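# Sort and nest bowls into patterned and plain stacks

## Task

Build two nested stacks of bowls, one holding every patterned bowl and the other every plain bowl, and leave the grippers open so no bowl is held at the end.

## Robot and tools

Robot: two UR12e-type arms, left_arm and right_arm, each with a Robotiq 2F-85 two-finger gripper. The left base sits near (-0.092, +0.608, 0) m and the right near (-0.092, -0.488, 0) m, each yawed slightly. Cameras: cam_low (fixed, behind the arms), cam_left_wrist and cam_right_wrist, all 672x504.

Frame: every position, velocity and offset uses the scene frame. Its origin is at table-top height, halfway between the two nominal bases. +z is up, +x points out over the table, and left_arm is on the +y side. Image left/right does not match the arm names. On the gripper itself, the fingers point along its +z and close along its y. A camera block about 10 cm long juts toward its +x. end_effector_position is the spot between the pads when they are shut. Closed fingertips reach about 19 mm past it; open ones about 6 mm.

execute_actions(actions, cameras): actions is a list of actions. Each action is a table of at most 15 rows, one per 1/30 s step. A short table repeats its final row until 15 steps have run. Every row holds 18 numbers, each in [-1, 1], for both arms even if one is idle: left dx, dy, dz, rx, ry, rz, gripper position, force_limit, speed, then the same nine for the right. dx..rz are offsets, not poses. Each row is measured from that arm's Hand target at the start of the action, not from the previous row. Sending the same offset again moves the arm further. Scale: 1.0 = 0.6 m for dx, dy, dz and 180 degrees for the rotation vector rx, ry, rz, which turns the gripper about its own Hand target point. All-zero pose numbers re-request the current Hand target. The three gripper numbers are absolute commands:
- position: +1 is fully open (85 mm), about -0.8 is where the pads touch, and -1 squeezes until blocked.
- force_limit and speed both start at +1. speed -1, 0 and +1 give roughly 20, 85 and 150 mm/s.
- Example grips: a slow close holds about 30 N per pad at force_limit -1 and 100 N at +1. Closing fast from a wider opening gives about 120-135 N at speed 0 and 200-245 N at speed +1.
- To keep a gripper unchanged, resend its last three numbers, because 0 is itself a command.
- A new force_limit or speed only takes effect after position changes by 0.01 or more.
Images come back only when actions is empty or cameras names them. ["all"] gives every camera.

move(target, speed, blend, stop_force, zero, blocking, cameras): target is one 18-number row laid out as above, or a list of up to 15 such rows. Every row is an offset from the same Hand targets, not chained. Each gripper follows a straight line.
- speed: m/s, 0.002 to 3.2, default 0.25; rotation is capped at twice that in rad/s. Give one value, or one per target.
- blend: corner rounding in m for a list of targets; 0 means stop at each one.
- stop_force: N, 4 to 120, shared by both arms. An arm's path halts when its wrist sensor feels that much push against its motion. Use it slowly, and not while the gripper rotates. Leave it out when backing away from something the gripper presses on.
- zero: re-zeroes the sensor before the move (default true); only valid with stop_force.
- blocking=false returns early, but cannot be combined with stop_force.
A move lasts at most 10 s. Paths do not avoid obstacles or the other arm. Route around an arm's own base, since passing near it can flip the shoulder posture. The result adds a "move:" line: done, off_target, moving, held or fault, plus limits=paced (pose clipped) or limits=held (steps withheld).

wait(seconds 0-10): lets time pass while each arm keeps its last command. stop(): brakes a running move; the fingers keep going. zoom_image(camera, region=[x0,y0,x1,y1]): region is in pixels of that camera's latest image, at most 504x504. zero_wrist_force(arm): re-zeroes that arm's wrist sensor. read_manual: licence text only. finished_scene(scene): ends the scene permanently; call it only once both stacks are done and released.

Results:
- end_effector_position (m), end_effector_quat_wxyz and velocities are given per arm.
- Hand target is the last commanded pose after clipping; the next offsets count from it. The gripper may rest slightly short of it; send the gap as an offset if needed.
- Tool commands shows the current gripper commands.
- object_status: 0 moving, 1 blocked while opening, 2 blocked while closing (a grip), 3 reached the requested position or fully shut. A 3 may still mean a small object is held.
- position_measured is in counts: 3 open, 78 about 60 mm, 130 about 40 mm, 180 about 20 mm, 230 pads together.
- Wrist force/torque are in the gripper's own axes, and a third line gives the peak since the last report.
- Joint torques include the arm's weight. Step readings list positions during an action.
- MOTOR HOT, fault or OVER-TEMPERATURE lines warn of stops.

Cautions: orientation commands are clipped to 32 degrees from the measured one per step. Joint drives are speed-limited, so large moves may lag. A contact torque at a joint limit, or about 150 N (±25) of external force, freezes that arm for 10 s. Arms are stiff: aiming even slightly past a firm contact can trigger this. Keep the arms from pressing on each other, and never close a gripper on the other arm's fingers. Do not drop bowls, release them while they move, slam or shove them, or squeeze hard on a bowl still resting on something. A bowl left off or fallen from the table fails the task. Long holding, stretched poses or pushing at unreachable targets heat the motors. At 85 °C the arm is braked for 30-60 s. Objects may occasionally be nudged by outside pushes, so recheck before releasing.

Each tool is called as name([rows], argument=value, ...), one row to a line, values as JSON.

## Session

execute_actions(actions=[])

Scene clock: 0.00 s.
left_arm: end_effector_position=(+0.5174, +0.9893, +0.2602) position_measured=3 object_status=3 end_effector_quat_wxyz=(-0.129, +0.942, +0.168, +0.261) | right_arm: end_effector_position=(+0.1897, -0.5879, +0.1794) position_measured=3 object_status=3 end_effector_quat_wxyz=(+0.685, +0.197, -0.671, +0.205)
Joint positions: left_arm=[0.282 -1.592 2.273 -2.803 -1.345 -3.209] | right_arm=[3.545 -1.864 -2.257 -2.185 1.441 0.008]
Joint velocities: within noise
Joint torques (N m): no reading
Wrist force (N): no reading
Wrist torque (N m): no reading
Wrist force, peak (N): no reading
Hand target: left_arm +0.5174, +0.9893, +0.2602; -0.129, +0.942, +0.168, +0.261 | right_arm +0.1897, -0.5879, +0.1794; +0.685, +0.197, -0.671, +0.205
Tool commands: left_gripper/position=+1.0 left_gripper/force_limit=+1.0 left_gripper/speed=+1.0 right_gripper/position=+1.0 right_gripper/force_limit=+1.0 right_gripper/speed=+1.0

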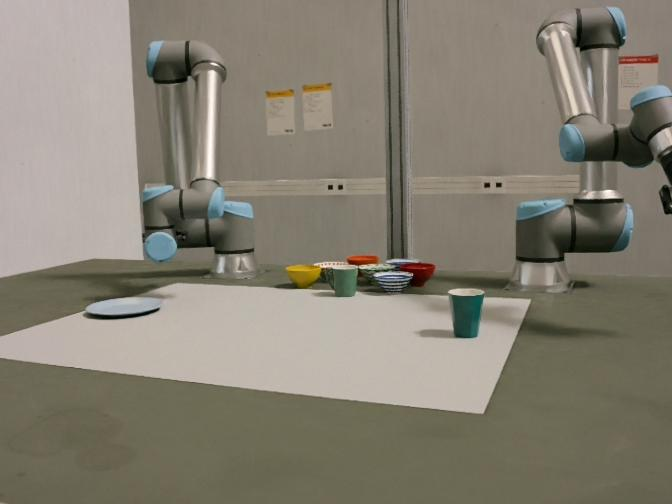

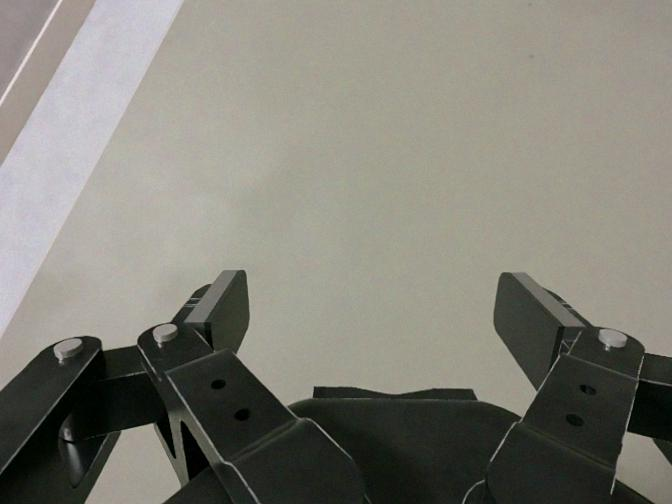

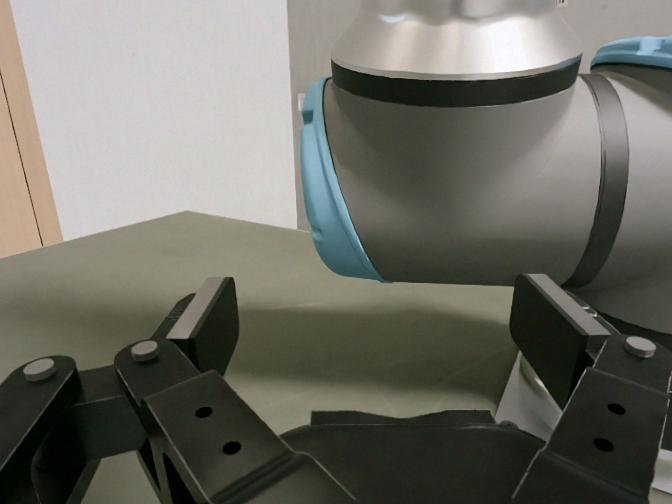

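move([
  [0,0,0,0,0,0,1,1,1,0.2333,0.3967,0.4017,0.4617,-0.249,0.246,0,-0.5,-1],
  [0,0,0,0,0,0,1,1,1,-0.2167,0.8467,0.4667,0.4617,-0.249,0.246,0,-0.5,-1],
], blend=[0.05,0], speed=0.4, cameras=["cam_low","cam_right_wrist"])

Scene clock: 76.63 s.
left_arm: end_effector_position=(+0.5174, +0.9893, +0.2602) position_measured=3 object_status=3 end_effector_quat_wxyz=(-0.129, +0.942, +0.168, +0.261) | right_arm: end_effector_position=(+0.0598, -0.0800, +0.4594) position_measured=129 object_status=3 end_effector_quat_wxyz=(+0.001, +0.707, -0.707, +0.000)
Joint positions: left_arm=[0.282 -1.592 2.273 -2.803 -1.345 -3.209] | right_arm=[4.726 -1.076 -2.024 -1.614 1.572 0.054]
Joint torques (N m): left_arm=[2.13 -41.19 -38.98 -5.13 0.36 -0.59] | right_arm=[8.1 -4.26 62.43 8.41 -3.01 4.14]
Wrist force (N): left_arm=[-0.3 0.0 -0.1] | right_arm=[0.4 0.3 1.3]
Wrist torque (N m): left_arm=[0.00 0.04 0.00] | right_arm=[0.20 -0.20 0.04]
Wrist force, peak (N): left_arm=[0.5 -0.4 -0.8] | right_arm=[-1.6 2.5 0.9]
Hand target: left_arm +0.5174, +0.9893, +0.2602; -0.129, +0.942, +0.168, +0.261 | right_arm +0.0597, -0.0798, +0.4594; +0.001, +0.707, -0.707, +0.000
Off the commanded pose: left_arm 0.000 m, 0 deg | right_arm 0.000 m, 0 deg.
move: done
Images, in order (width x height): cam_low 672x504, cam_right_wrist 672x504.

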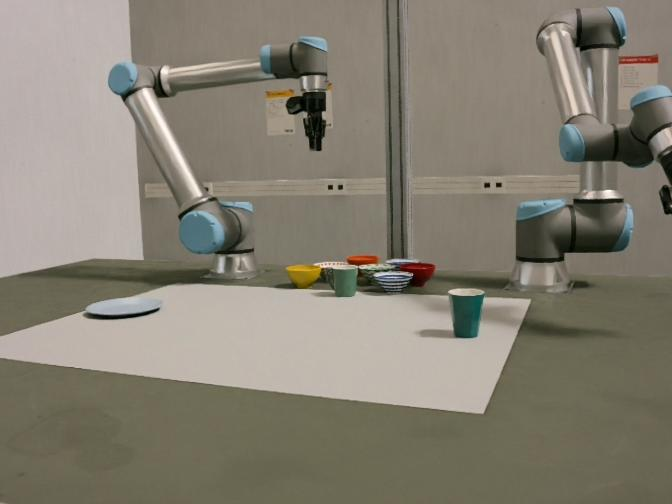

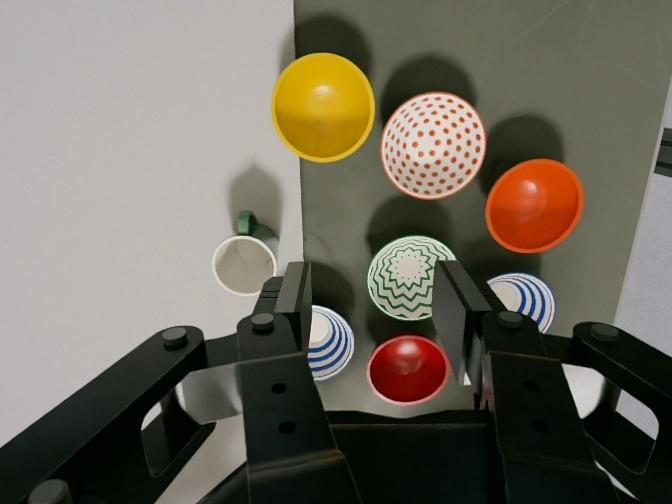

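move(target=[0,0,0,0,0,0,1,1,1,0.011,0.2755,-0.5438,0,0.1222,0,0,-0.5,-1], speed=0.35, cameras=["cam_right_wrist"])

Scene clock: 205.03 s.
left_arm: end_effector_position=(+0.5174, +0.9893, +0.2602) position_measured=3 object_status=3 end_effector_quat_wxyz=(-0.129, +0.942, +0.168, +0.261) | right_arm: end_effector_position=(+0.0663, +0.0854, +0.1333) position_measured=129 object_status=3 end_effector_quat_wxyz=(+0.136, +0.694, -0.694, -0.135)
Joint positions: left_arm=[0.282 -1.592 2.273 -2.803 -1.345 -3.209] | right_arm=[4.518 -1.679 -2.203 -0.893 1.951 -0.166]
Joint torques (N m): left_arm=[3.08 -41.62 -39.02 -5.17 0.19 -0.5] | right_arm=[-8.89 28.87 49.5 8.2 3.89 -3.89]
Wrist force (N): left_arm=[0.1 -0.4 -0.5] | right_arm=[0.5 -0.5 0.9]
Wrist torque (N m): left_arm=[-0.05 -0.01 -0.01] | right_arm=[0.18 -0.27 0.25]
Wrist force, peak (N): left_arm=[-0.1 -0.3 -0.9] | right_arm=[0.5 -1.1 2.9]
Hand target: left_arm +0.5174, +0.9893, +0.2602; -0.129, +0.942, +0.168, +0.261 | right_arm +0.0663, +0.0855, +0.1332; +0.136, +0.694, -0.694, -0.135
Off the commanded pose: left_arm 0.000 m, 0 deg | right_arm 0.000 m, 0 deg.
move: done
Images, in order (width x height): cam_right_wrist 672x504.

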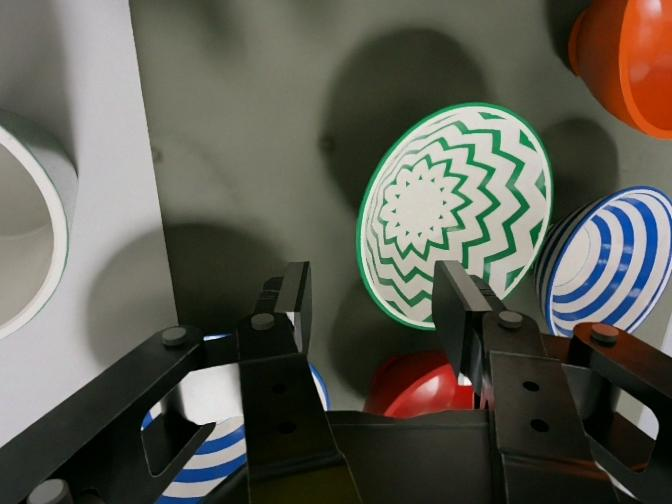

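move([
  [0,0,0,0,0,0,1,1,1,-0.0423,0.0017,-0.1082,0,0,0,0,-0.5,-1],
  [0,0,0,0,0,0,1,1,1,-0.0423,0.0017,-0.1082,0,0,0,-1,-0.5,-1],
  [0,0,0,0,0,0,1,1,1,-0.0423,0.0017,0.1113,0,0,0,-1,-0.5,-1],
  [0,0,0,0,0,0,1,1,1,-0.0688,-0.2825,0.0613,0,0.05,0,-1,-0.5,-1],
], speed=[0.12,0.12,0.12,0.25], blend=[0,0,0.02,0], cameras=["cam_low","cam_right_wrist"])

zoom_image(camera="cam_low", region=[270, 200, 450, 310])

Scene clock: 251.20 s.
left_arm: end_effector_position=(+0.5174, +0.9893, +0.2602) position_measured=3 object_status=3 end_effector_quat_wxyz=(-0.129, +0.942, +0.168, +0.261) | right_arm: end_effector_position=(+0.0250, -0.0839, +0.1699) position_measured=222 object_status=2 end_effector_quat_wxyz=(+0.190, +0.682, -0.681, -0.189)
Joint positions: left_arm=[0.282 -1.592 2.273 -2.803 -1.345 -3.209] | right_arm=[4.463 -1.378 -2.431 -1.028 2.099 -0.242]
Joint torques (N m): left_arm=[3.03 -41.7 -39.18 -5.15 -0.02 -0.73] | right_arm=[-7.84 34.55 32.11 2.23 5.06 -4.03]
Wrist force (N): left_arm=[0.2 -0.2 -0.3] | right_arm=[0.6 -1.7 2.9]
Wrist torque (N m): left_arm=[-0.02 -0.03 0.00] | right_arm=[0.37 -0.34 0.30]
Wrist force, peak (N): left_arm=[0.5 -0.6 -0.7] | right_arm=[3.2 -1.7 3.9]
Hand target: left_arm +0.5174, +0.9893, +0.2602; -0.129, +0.942, +0.168, +0.261 | right_arm +0.0250, -0.0840, +0.1699; +0.190, +0.682, -0.681, -0.189
Off the commanded pose: left_arm 0.000 m, 0 deg | right_arm 0.000 m, 0 deg.
move: done
Images, in order (width x height): cam_low 672x504, cam_right_wrist 672x504.

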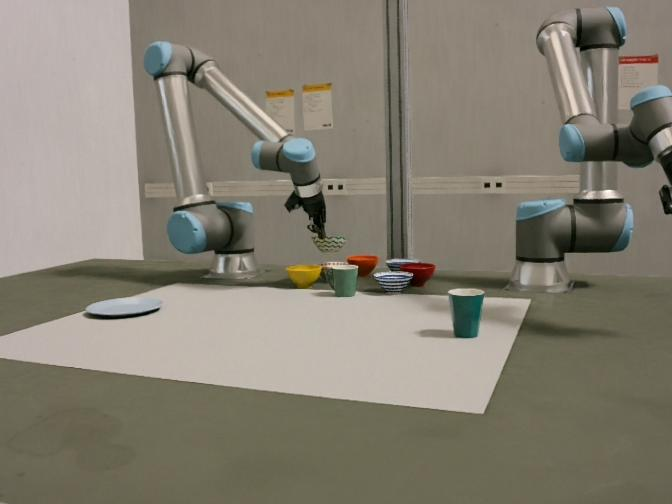

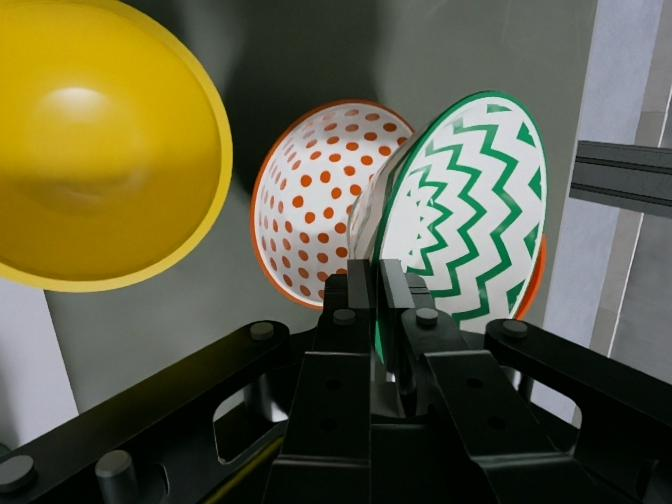

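Scaled by 2.800 from the camera's 672x504 image, which has a finer 960x720 frame.

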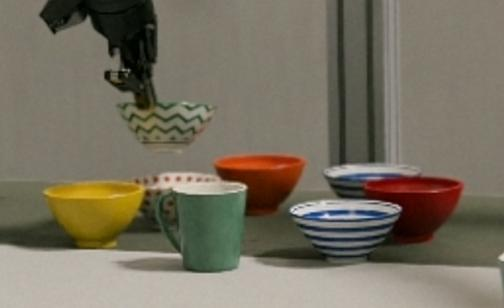

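zoom_image(camera="cam_low", region=[300, 225, 370, 285])

Scaled by 7.200 from the camera's 672x504 image, which has a finer 960x720 frame.

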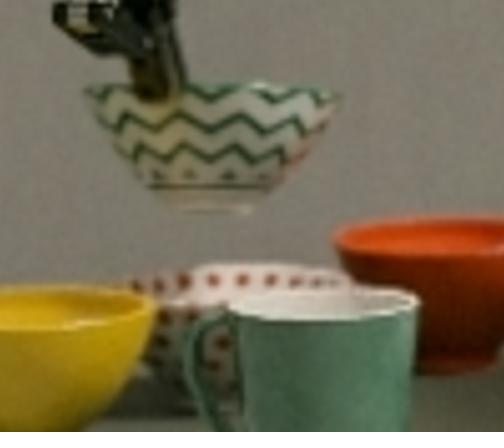

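move(target=[0,0,0,0,0,0,1,1,1,0.0025,0.0067,-0.0667,0,0,0,-1,-0.5,-1], speed=0.15, cameras=["cam_low","cam_right_wrist"])

zoom_image(camera="cam_low", region=[300, 225, 370, 285])

Scene clock: 284.33 s.
left_arm: end_effector_position=(+0.5174, +0.9893, +0.2602) position_measured=3 object_status=3 end_effector_quat_wxyz=(-0.129, +0.942, +0.168, +0.261) | right_arm: end_effector_position=(+0.0265, -0.0801, +0.1300) position_measured=222 object_status=2 end_effector_quat_wxyz=(+0.190, +0.682, -0.681, -0.189)
Joint positions: left_arm=[0.282 -1.592 2.273 -2.803 -1.345 -3.209] | right_arm=[4.461 -1.454 -2.465 -0.92 2.099 -0.244]
Joint torques (N m): left_arm=[2.25 -42.33 -39.54 -5.42 -0.02 -0.5] | right_arm=[-10.06 17.63 26.85 7.88 0.32 3.25]
Wrist force (N): left_arm=[0.3 -0.2 -0.1] | right_arm=[0.8 -1.8 3.2]
Wrist torque (N m): left_arm=[-0.03 -0.05 0.00] | right_arm=[0.36 -0.40 0.33]
Wrist force, peak (N): left_arm=[-0.5 -0.4 -0.5] | right_arm=[0.7 -2.0 3.9]
Hand target: left_arm +0.5174, +0.9893, +0.2602; -0.129, +0.942, +0.168, +0.261 | right_arm +0.0265, -0.0800, +0.1299; +0.190, +0.682, -0.681, -0.189
Off the commanded pose: left_arm 0.000 m, 0 deg | right_arm 0.000 m, 0 deg.
move: done
Images, in order (width x height): cam_low 672x504, cam_right_wrist 672x504.

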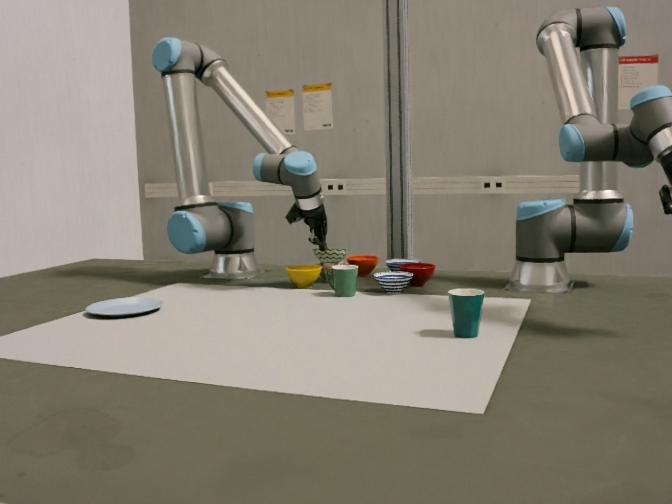

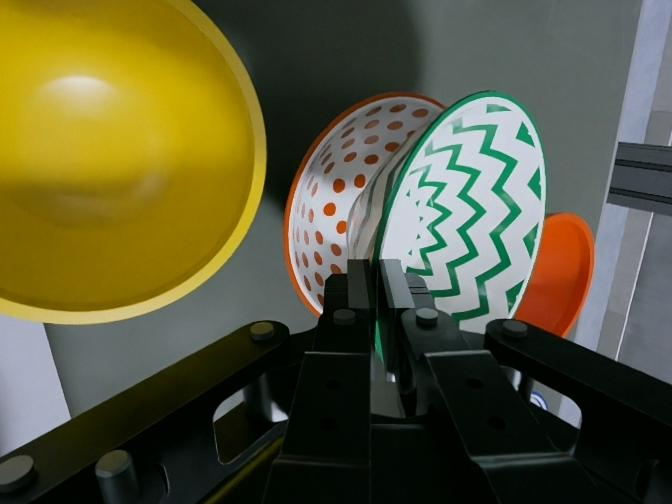

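Scaled by 7.200 from the camera's 672x504 image, which has a finer 960x720 frame.

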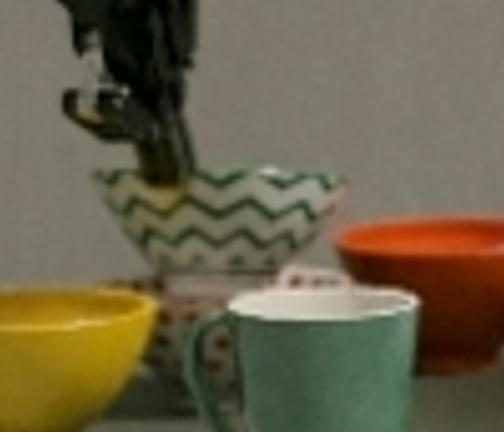

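move(target=[0,0,0,0,0,0,1,1,1,0,0.0017,-0.095,0,0,0,-1,-0.5,-1], speed=0.03, stop_force=5, cameras=["cam_low","cam_right_wrist"])

zoom_image(camera="cam_low", region=[300, 225, 370, 285])

Scene clock: 300.93 s.
left_arm: end_effector_position=(+0.5174, +0.9893, +0.2602) position_measured=3 object_status=3 end_effector_quat_wxyz=(-0.129, +0.942, +0.168, +0.261) | right_arm: end_effector_position=(+0.0265, -0.0792, +0.0792) position_measured=222 object_status=2 end_effector_quat_wxyz=(+0.190, +0.682, -0.681, -0.189)
Joint positions: left_arm=[0.282 -1.592 2.273 -2.803 -1.345 -3.209] | right_arm=[4.462 -1.558 -2.507 -0.774 2.099 -0.244]
Joint torques (N m): left_arm=[2.05 -41.93 -39.19 -5.3 -0.31 -0.6] | right_arm=[-4.93 43.27 43.52 1.71 2.72 2.84]
Wrist force (N): left_arm=[0.0 0.0 -0.5] | right_arm=[1.0 -0.1 1.5]
Wrist torque (N m): left_arm=[-0.01 0.00 -0.01] | right_arm=[0.13 -0.42 0.28]
Wrist force, peak (N): left_arm=[0.6 -0.3 -0.9] | right_arm=[1.0 -2.1 3.4]
Hand target: left_arm +0.5174, +0.9893, +0.2602; -0.129, +0.942, +0.168, +0.261 | right_arm +0.0265, -0.0792, +0.0792; +0.190, +0.682, -0.681, -0.189 (not the last commanded pose)
Off the commanded pose: left_arm 0.000 m, 0 deg | right_arm 0.006 m, 0 deg.
move: contact (right_arm)
Images, in order (width x height): cam_low 672x504, cam_right_wrist 672x504.

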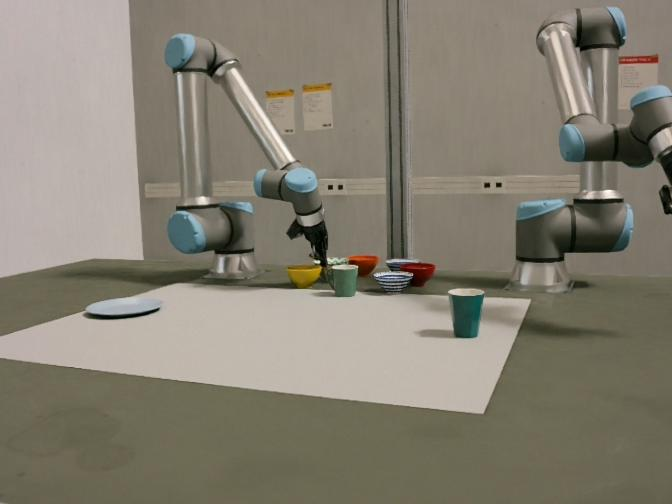

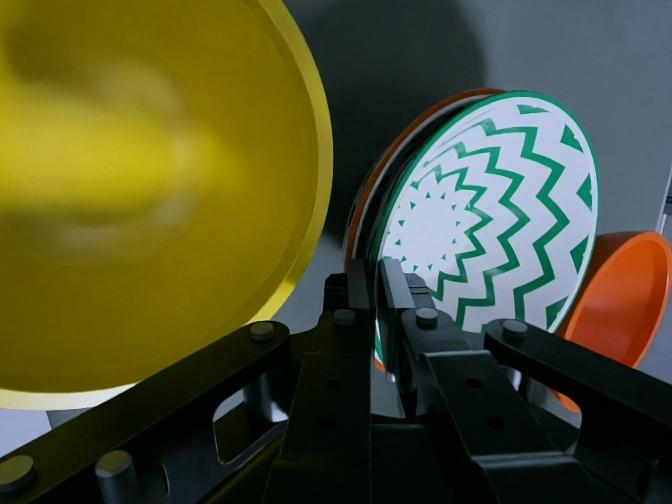

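Scaled by 7.200 from the camera's 672x504 image, which has a finer 960x720 frame.

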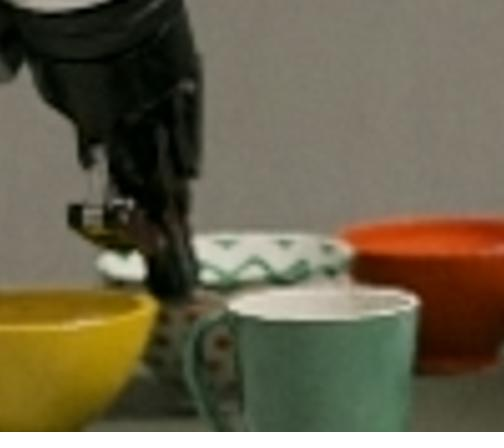

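move([
  [0,0,0,0,0,0,1,1,1,0,0,0,0,0,0,-0.55,-0.5,-1],
  [0,0,0,0,0,0,1,1,1,0.0517,0,0.0857,0,0,0,-0.55,-0.5,-1],
  [0,0,0,0,0,0,1,1,1,-0.2025,0.1137,0.0997,0,-0.089,0,-0.2,-0.5,-1],
], speed=[0.1,0.1,0.25], blend=[0,0.01,0], cameras=["cam_low","cam_right_wrist"])

Scene clock: 325.83 s.
left_arm: end_effector_position=(+0.5174, +0.9893, +0.2602) position_measured=3 object_status=3 end_effector_quat_wxyz=(-0.129, +0.942, +0.168, +0.261) | right_arm: end_effector_position=(-0.0950, -0.0110, +0.1390) position_measured=154 object_status=0 end_effector_quat_wxyz=(+0.093, +0.701, -0.701, -0.092)
Joint positions: left_arm=[0.282 -1.592 2.273 -2.803 -1.345 -3.209] | right_arm=[4.893 -1.412 -2.455 -0.787 1.827 0.229]
Joint torques (N m): left_arm=[2.38 -40.95 -39.79 -5.21 -0.57 -0.47] | right_arm=[9.1 9.06 50.55 8.25 -2.44 3.77]
Wrist force (N): left_arm=[0.3 -0.3 -0.7] | right_arm=[0.8 -0.3 1.1]
Wrist torque (N m): left_arm=[-0.04 -0.04 -0.01] | right_arm=[0.15 -0.38 0.14]
Wrist force, peak (N): left_arm=[0.4 -0.3 -1.0] | right_arm=[1.9 -1.9 -0.9]
Hand target: left_arm +0.5174, +0.9893, +0.2602; -0.129, +0.942, +0.168, +0.261 | right_arm -0.0950, -0.0110, +0.1390; +0.093, +0.701, -0.701, -0.092
Off the commanded pose: left_arm 0.000 m, 0 deg | right_arm 0.000 m, 0 deg.
move: done
Images, in order (width x height): cam_low 672x504, cam_right_wrist 672x504.

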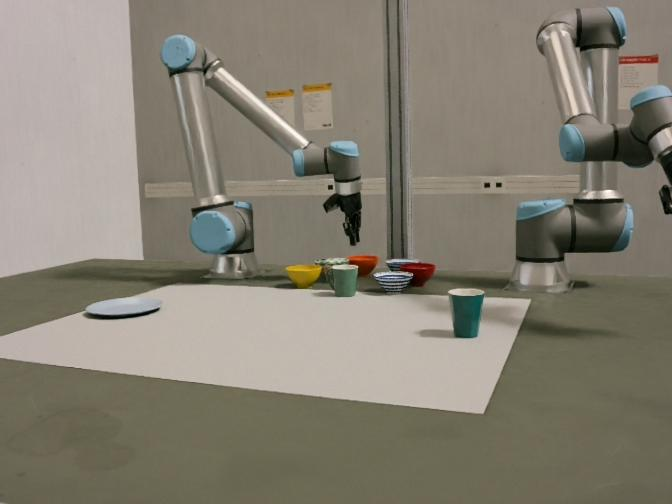

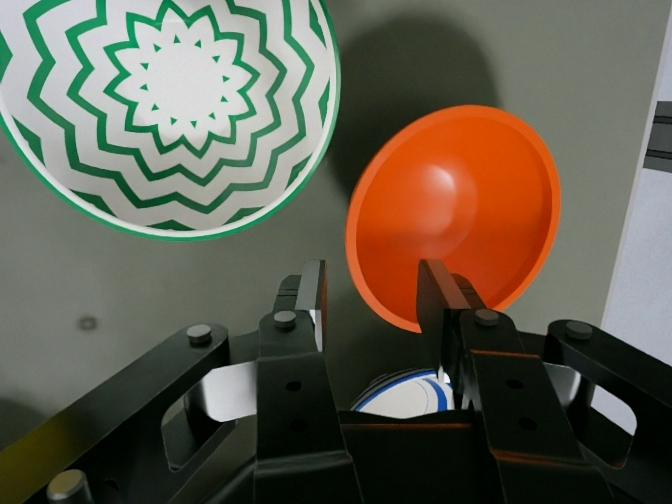

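move([
  [0,0,0,0,0,0,1,1,1,-0.0195,0.002,-0.1123,0,0,0,-0.2,-0.5,-1],
  [0,0,0,0,0,0,1,1,1,-0.0195,0.002,-0.1123,0,0,0,-1,-0.5,-1],
  [0,0,0,0,0,0,1,1,1,-0.0195,0.002,0.1017,0,0,0,-1,-0.5,-1],
  [0,0,0,0,0,0,1,1,1,0.4038,-0.1908,0.0433,0,0,0,-1,-0.5,-1],
], speed=[0.12,0.12,0.15,0.25], blend=[0,0,0.03,0], cameras=["cam_low","cam_right_wrist"])

zoom_image(camera="cam_low", region=[265, 225, 335, 295])

Scene clock: 370.40 s.
left_arm: end_effector_position=(+0.5174, +0.9893, +0.2602) position_measured=3 object_status=3 end_effector_quat_wxyz=(-0.129, +0.942, +0.168, +0.261) | right_arm: end_effector_position=(+0.1472, -0.1254, +0.1650) position_measured=221 object_status=2 end_effector_quat_wxyz=(+0.093, +0.701, -0.701, -0.092)
Joint positions: left_arm=[0.282 -1.592 2.273 -2.803 -1.345 -3.209] | right_arm=[4.332 -1.337 -2.413 -1.053 1.817 -0.351]
Joint torques (N m): left_arm=[2.57 -41.73 -39.2 -5.19 -0.7 -0.42] | right_arm=[-13.33 6.55 54.87 1.63 3.7 -3.49]
Wrist force (N): left_arm=[0.1 -0.2 -0.5] | right_arm=[0.7 0.0 1.8]
Wrist torque (N m): left_arm=[-0.02 -0.01 0.00] | right_arm=[0.35 -0.20 0.34]
Wrist force, peak (N): left_arm=[0.0 -0.4 -0.9] | right_arm=[1.6 -1.3 3.9]
Hand target: left_arm +0.5174, +0.9893, +0.2602; -0.129, +0.942, +0.168, +0.261 | right_arm +0.1473, -0.1254, +0.1650; +0.093, +0.701, -0.701, -0.092
Off the commanded pose: left_arm 0.000 m, 0 deg | right_arm 0.000 m, 0 deg.
move: done
Images, in order (width x height): cam_low 672x504, cam_right_wrist 672x504.

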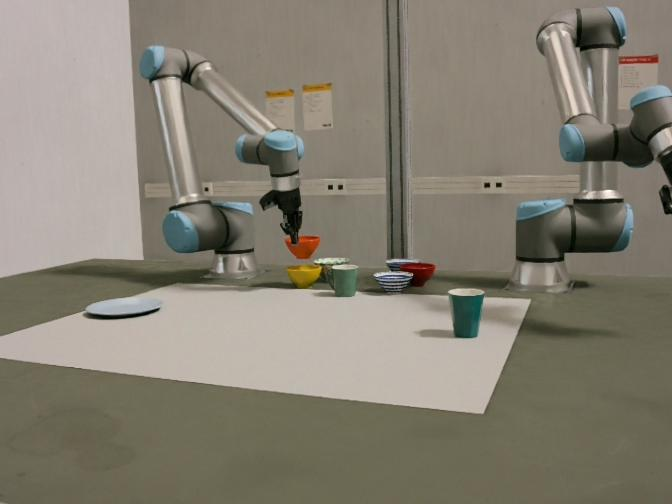

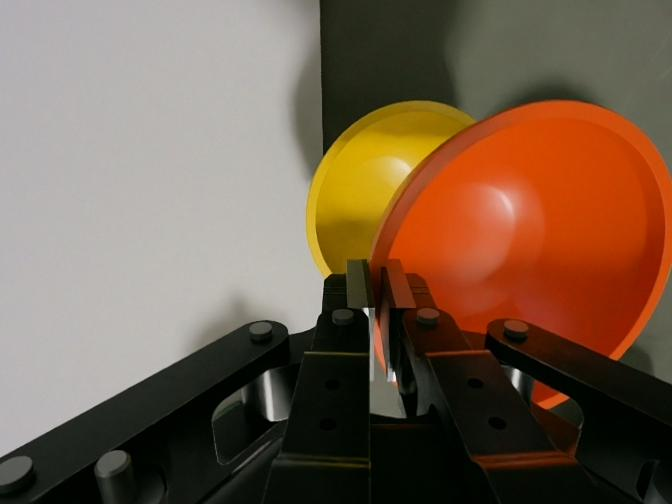

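Scaled by 7.200 from the camera's 672x504 image, which has a finer 960x720 frame.

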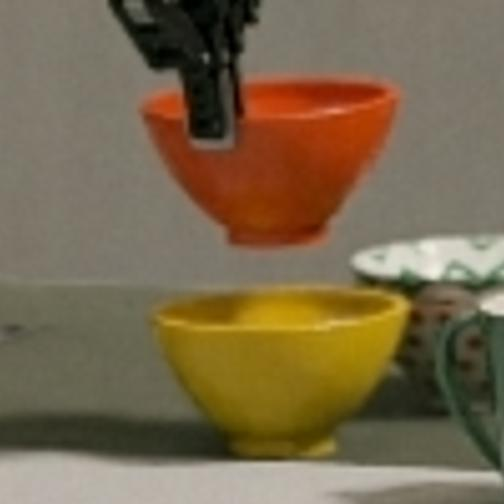

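move([
  [0,0,0,0,0,0,1,1,1,0.002,0.003,-0.055,0,0,0,-1,-0.5,-1],
  [0,0,0,0,0,0,1,1,1,0.002,0.003,-0.145,0,0,0,-1,-0.5,-1],
], speed=[0.06,0.03], stop_force=5, cameras=["cam_low","cam_right_wrist"])

zoom_image(camera="cam_low", region=[265, 225, 335, 295])

Scene clock: 392.23 s.
left_arm: end_effector_position=(+0.5174, +0.9893, +0.2602) position_measured=3 object_status=3 end_effector_quat_wxyz=(-0.129, +0.942, +0.168, +0.261) | right_arm: end_effector_position=(+0.1485, -0.1237, +0.0836) position_measured=221 object_status=2 end_effector_quat_wxyz=(+0.093, +0.701, -0.701, -0.092)
Joint positions: left_arm=[0.282 -1.592 2.273 -2.803 -1.345 -3.209] | right_arm=[4.331 -1.48 -2.493 -0.831 1.817 -0.352]
Joint torques (N m): left_arm=[2.34 -39.85 -39.38 -5.14 -0.88 -0.54] | right_arm=[-1.25 40.58 46.69 1.68 -0.69 -3.94]
Wrist force (N): left_arm=[0.2 -0.1 -0.2] | right_arm=[0.6 0.6 1.3]
Wrist torque (N m): left_arm=[-0.01 -0.04 0.00] | right_arm=[0.27 -0.22 0.35]
Wrist force, peak (N): left_arm=[0.5 -0.4 -0.7] | right_arm=[0.7 -0.5 -4.4]
Hand target: left_arm +0.5174, +0.9893, +0.2602; -0.129, +0.942, +0.168, +0.261 | right_arm +0.1485, -0.1237, +0.0836; +0.093, +0.701, -0.701, -0.092 (not the last commanded pose)
Off the commanded pose: left_arm 0.000 m, 0 deg | right_arm 0.006 m, 0 deg.
move: contact (right_arm); path passed 1 of 2 targets
Images, in order (width x height): cam_low 672x504, cam_right_wrist 672x504.

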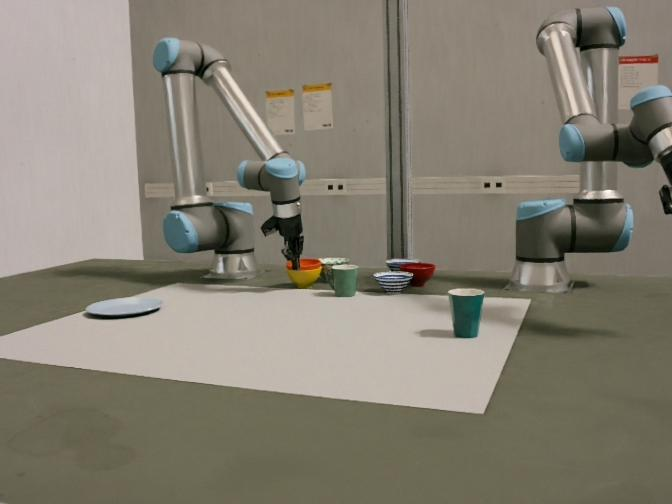

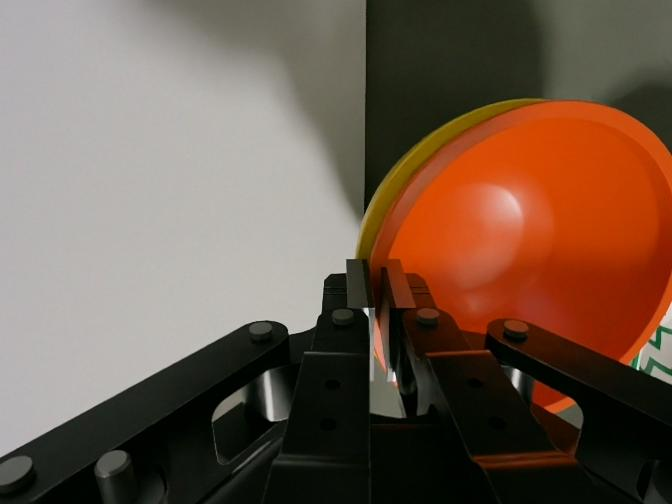

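Scaled by 7.200 from the camera's 672x504 image, which has a finer 960x720 frame.

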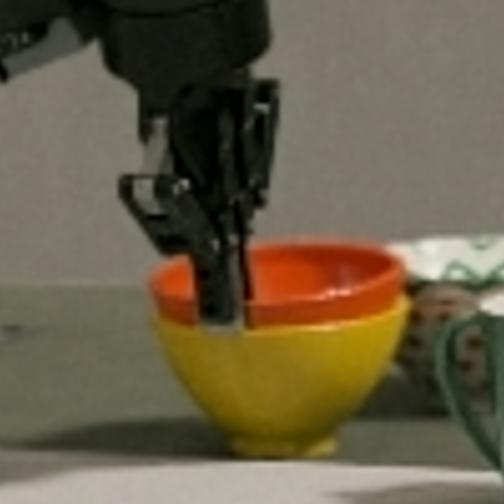

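move([
  [0,0,0,0,0,0,1,1,1,0,0,0,0,0,0,-0.55,-0.5,-1],
  [0,0,0,0,0,0,1,1,1,0.0258,0,0.0966,0,0,0,-0.55,-0.5,-1],
  [0,0,0,0,0,0,1,1,1,-0.3292,0.4162,0.0678,0,0.111,0,0,-0.5,-1],
], speed=[0.1,0.1,0.3], blend=[0,0.01,0], cameras=["cam_low","cam_right_wrist"])

Scene clock: 429.37 s.
left_arm: end_effector_position=(+0.5174, +0.9893, +0.2602) position_measured=3 object_status=3 end_effector_quat_wxyz=(-0.129, +0.942, +0.168, +0.261) | right_arm: end_effector_position=(-0.0491, +0.1260, +0.1243) position_measured=128 object_status=0 end_effector_quat_wxyz=(+0.213, +0.675, -0.674, -0.212)
Joint positions: left_arm=[0.282 -1.592 2.273 -2.803 -1.345 -3.209] | right_arm=[4.62 -1.764 -2.204 -0.781 2.181 -0.064]
Joint torques (N m): left_arm=[2.47 -40.95 -39.3 -5.2 -1.03 -0.6] | right_arm=[8.87 35.61 47.67 8.12 4.46 3.69]
Wrist force (N): left_arm=[-0.1 -0.3 -0.5] | right_arm=[0.5 -0.2 1.1]
Wrist torque (N m): left_arm=[-0.05 0.02 0.00] | right_arm=[0.22 -0.20 0.02]
Wrist force, peak (N): left_arm=[0.0 -0.5 -0.9] | right_arm=[0.9 0.3 2.4]
Hand target: left_arm +0.5174, +0.9893, +0.2602; -0.129, +0.942, +0.168, +0.261 | right_arm -0.0491, +0.1260, +0.1243; +0.213, +0.675, -0.674, -0.212
Off the commanded pose: left_arm 0.000 m, 0 deg | right_arm 0.000 m, 0 deg.
move: done
Images, in order (width x height): cam_low 672x504, cam_right_wrist 672x504.

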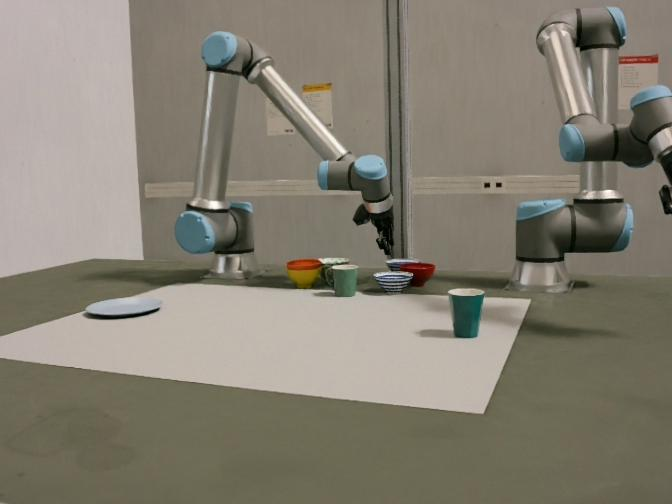

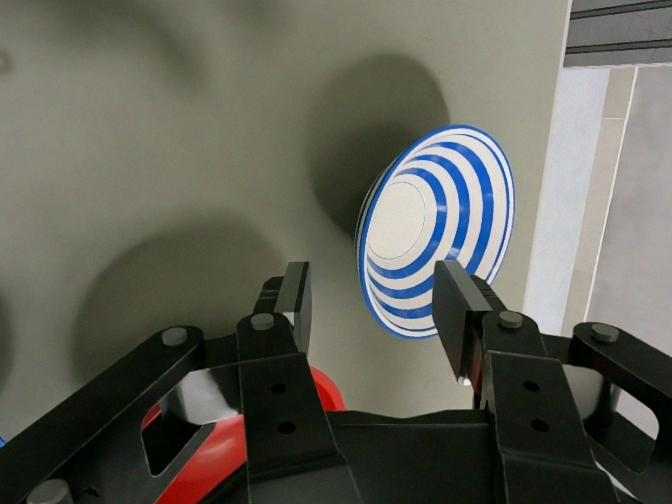

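zoom_image(camera="cam_right_wrist", region=[330, 100, 540, 350])

Scaled by 2.016 from the camera's 672x504 image, which has a finer 960x720 frame.

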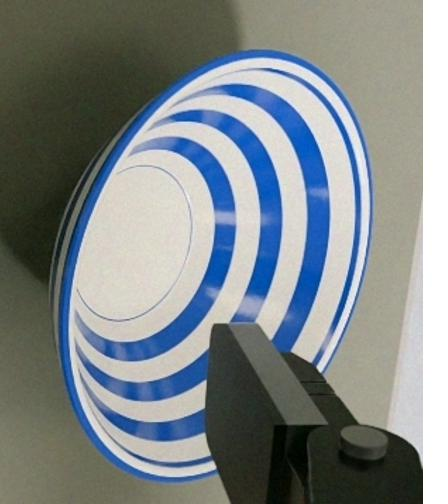

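move([
  [0,0,0,0,0,0,1,1,1,-0.0673,0.025,-0.0955,0,0,0,0,-0.5,-1],
  [0,0,0,0,0,0,1,1,1,-0.0673,0.025,-0.0955,0,0,0,-1,-0.5,-1],
  [0,0,0,0,0,0,1,1,1,-0.0673,0.025,0.0762,0,0,0,-1,-0.5,-1],
  [0,0,0,0,0,0,1,1,1,0.1273,-0.3433,0.0512,0,0,0,-1,-0.5,-1],
], speed=[0.12,0.12,0.15,0.25], blend=[0,0,0.03,0], cameras=["cam_low","cam_right_wrist"])

zoom_image(camera="cam_low", region=[300, 225, 370, 285])

Scene clock: 478.67 s.
left_arm: end_effector_position=(+0.5174, +0.9893, +0.2602) position_measured=3 object_status=3 end_effector_quat_wxyz=(-0.129, +0.942, +0.168, +0.261) | right_arm: end_effector_position=(+0.0273, -0.0799, +0.1550) position_measured=223 object_status=2 end_effector_quat_wxyz=(+0.213, +0.675, -0.674, -0.212) end_effector_velocity=(+0.000, -0.002, -0.001) end_effector_angular_velocity=(-0.003, +0.001, +0.001)
Joint positions: left_arm=[0.282 -1.592 2.273 -2.803 -1.345 -3.209] | right_arm=[4.425 -1.441 -2.429 -1.013 2.16 -0.298]
Joint velocities: left_arm=[within noise] | right_arm=[-0.001 0.001 -0.002 -0.005 0 -0.003]
Joint torques (N m): left_arm=[2.3 -41.29 -39.25 -5.39 -1.34 -0.55] | right_arm=[-13.92 39.96 28.23 1.34 -0.81 -4.16]
Wrist force (N): left_arm=[0.0 -0.8 -0.4] | right_arm=[0.8 -1.2 2.8]
Wrist torque (N m): left_arm=[-0.12 0.01 -0.01] | right_arm=[0.43 -0.37 0.26]
Wrist force, peak (N): left_arm=[0.1 -0.1 -1.1] | right_arm=[2.9 -2.6 2.6]
Hand target: left_arm +0.5174, +0.9893, +0.2602; -0.129, +0.942, +0.168, +0.261 | right_arm +0.0273, -0.0800, +0.1550; +0.213, +0.675, -0.674, -0.212
Off the commanded pose: left_arm 0.000 m, 0 deg | right_arm 0.000 m, 0 deg.
move: done
Images, in order (width x height): cam_low 672x504, cam_right_wrist 672x504.

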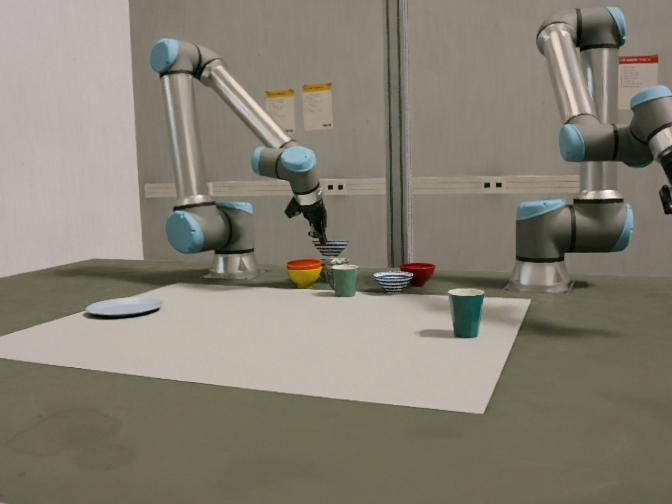

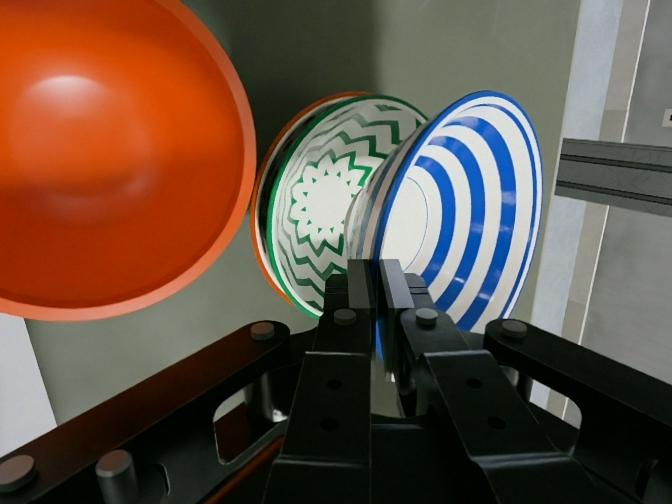

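Scaled by 7.200 from the camera's 672x504 image, which has a finer 960x720 frame.

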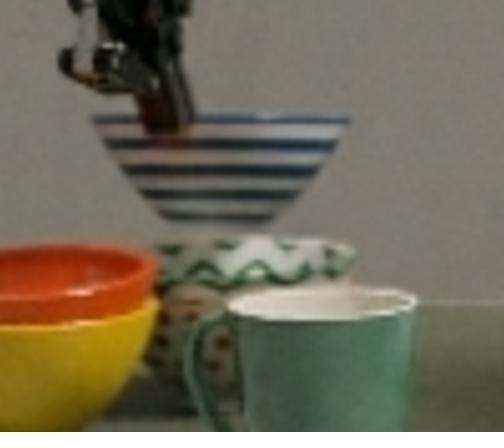

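move([
  [0,0,0,0,0,0,1,1,1,-0.0025,0.002,-0.05,0,0,0,-1,-0.5,-1],
  [0,0,0,0,0,0,1,1,1,-0.0025,0.002,-0.12,0,0,0,-1,-0.5,-1],
], speed=[0.06,0.03], stop_force=5, cameras=["cam_low","cam_right_wrist"])

zoom_image(camera="cam_low", region=[300, 225, 370, 285])

Scene clock: 492.97 s.
left_arm: end_effector_position=(+0.5174, +0.9893, +0.2602) position_measured=3 object_status=3 end_effector_quat_wxyz=(-0.129, +0.942, +0.168, +0.261) | right_arm: end_effector_position=(+0.0258, -0.0788, +0.0900) position_measured=223 object_status=2 end_effector_quat_wxyz=(+0.213, +0.675, -0.674, -0.212)
Joint positions: left_arm=[0.282 -1.592 2.273 -2.803 -1.345 -3.209] | right_arm=[4.429 -1.564 -2.486 -0.831 2.161 -0.294]
Joint torques (N m): left_arm=[1.51 -41.51 -39.06 -5.1 -1.52 -0.55] | right_arm=[2.95 43.01 43.67 1.28 1.05 3.53]
Wrist force (N): left_arm=[0.2 0.0 -0.3] | right_arm=[0.8 0.9 1.8]
Wrist torque (N m): left_arm=[0.01 -0.04 0.00] | right_arm=[0.21 -0.34 0.11]
Wrist force, peak (N): left_arm=[0.1 -0.3 -0.9] | right_arm=[1.0 -1.6 3.4]
Hand target: left_arm +0.5174, +0.9893, +0.2602; -0.129, +0.942, +0.168, +0.261 | right_arm +0.0258, -0.0788, +0.0900; +0.213, +0.675, -0.674, -0.212 (not the last commanded pose)
Off the commanded pose: left_arm 0.000 m, 0 deg | right_arm 0.007 m, 0 deg.
move: contact (right_arm); path passed 1 of 2 targets
Images, in order (width x height): cam_low 672x504, cam_right_wrist 672x504.

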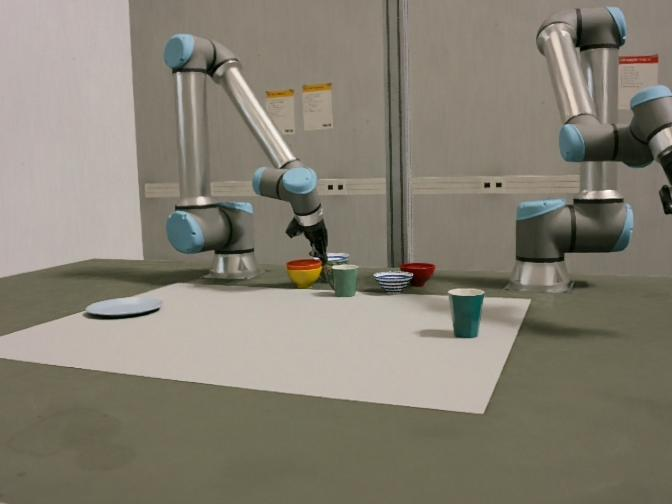

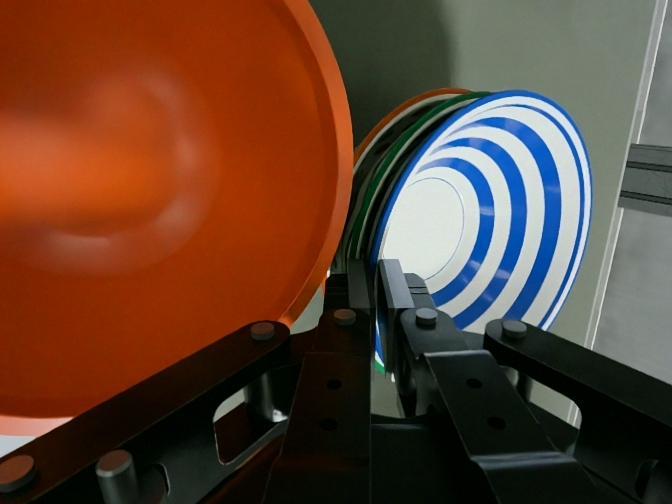

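Scaled by 7.200 from the camera's 672x504 image, which has a finer 960x720 frame.

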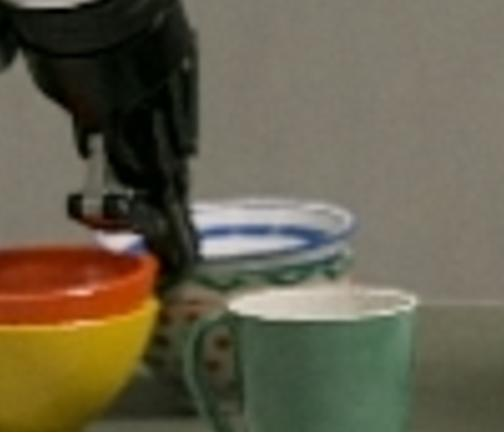

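move([
  [0,0,0,0,0,0,1,1,1,0,0,0,0,0,0,-0.55,-0.5,-1],
  [0,0,0,0,0,0,1,1,1,0.0573,0,0.0819,0,0,0,-0.55,-0.5,-1],
  [0,0,0,0,0,0,1,1,1,0.1903,0.2147,0.1833,0,0,0,-0.55,-0.5,-1],
  [0,0,0,0,0,0,1,1,1,0.3203,0.4413,0.0572,0,0,0,0,-0.5,-1],
], speed=[0.1,0.1,0.3,0.3], blend=[0,0.01,0.05,0], cameras=["cam_low","cam_right_wrist"])

zoom_image(camera="cam_right_wrist", region=[320, 60, 572, 360])

Scene clock: 527.83 s.
left_arm: end_effector_position=(+0.5174, +0.9893, +0.2602) position_measured=3 object_status=3 end_effector_quat_wxyz=(-0.129, +0.942, +0.168, +0.261) | right_arm: end_effector_position=(+0.2180, +0.1859, +0.1244) position_measured=128 object_status=0 end_effector_quat_wxyz=(+0.213, +0.675, -0.674, -0.212)
Joint positions: left_arm=[0.282 -1.592 2.273 -2.803 -1.345 -3.209] | right_arm=[4.273 -1.977 -1.835 -1.167 2.127 -0.476]
Joint torques (N m): left_arm=[3.37 -42.24 -39.38 -5.34 -1.51 -0.53] | right_arm=[-10.29 56.07 51.17 1 -1.62 -3.91]
Wrist force (N): left_arm=[0.2 -0.5 -0.3] | right_arm=[0.2 -0.6 0.9]
Wrist torque (N m): left_arm=[-0.08 -0.02 0.00] | right_arm=[0.19 -0.13 0.27]
Wrist force, peak (N): left_arm=[0.2 -0.6 -0.9] | right_arm=[-1.2 -2.2 1.8]
Hand target: left_arm +0.5174, +0.9893, +0.2602; -0.129, +0.942, +0.168, +0.261 | right_arm +0.2180, +0.1859, +0.1244; +0.213, +0.675, -0.674, -0.212
Off the commanded pose: left_arm 0.000 m, 0 deg | right_arm 0.000 m, 0 deg.
move: done
Images, in order (width x height): cam_low 672x504, cam_right_wrist 672x504.

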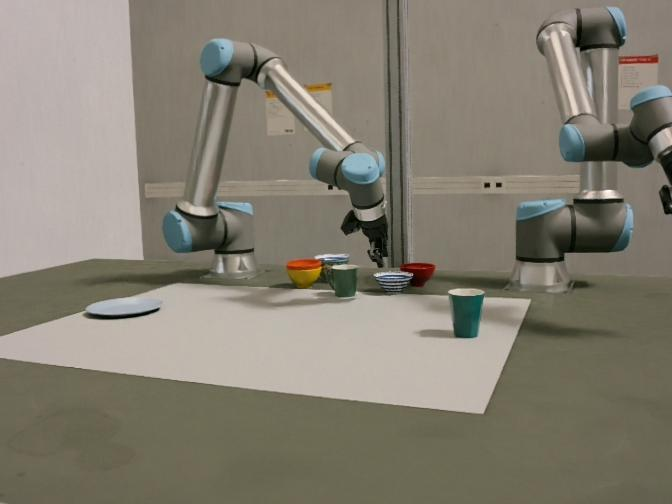

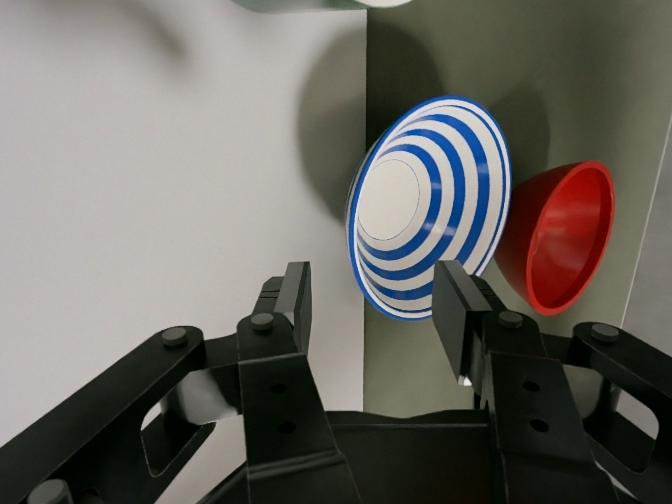

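Scaled by 1.680 from the camera's 672x504 image, which has a finer 960x720 frame.

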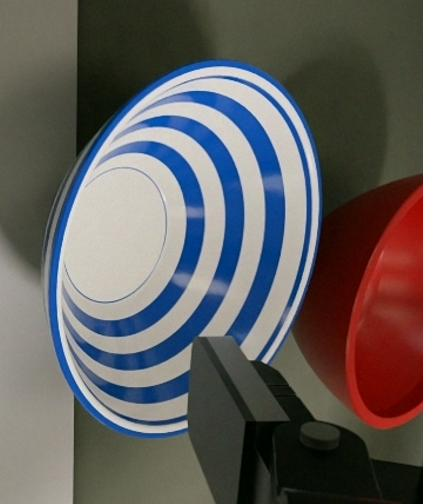

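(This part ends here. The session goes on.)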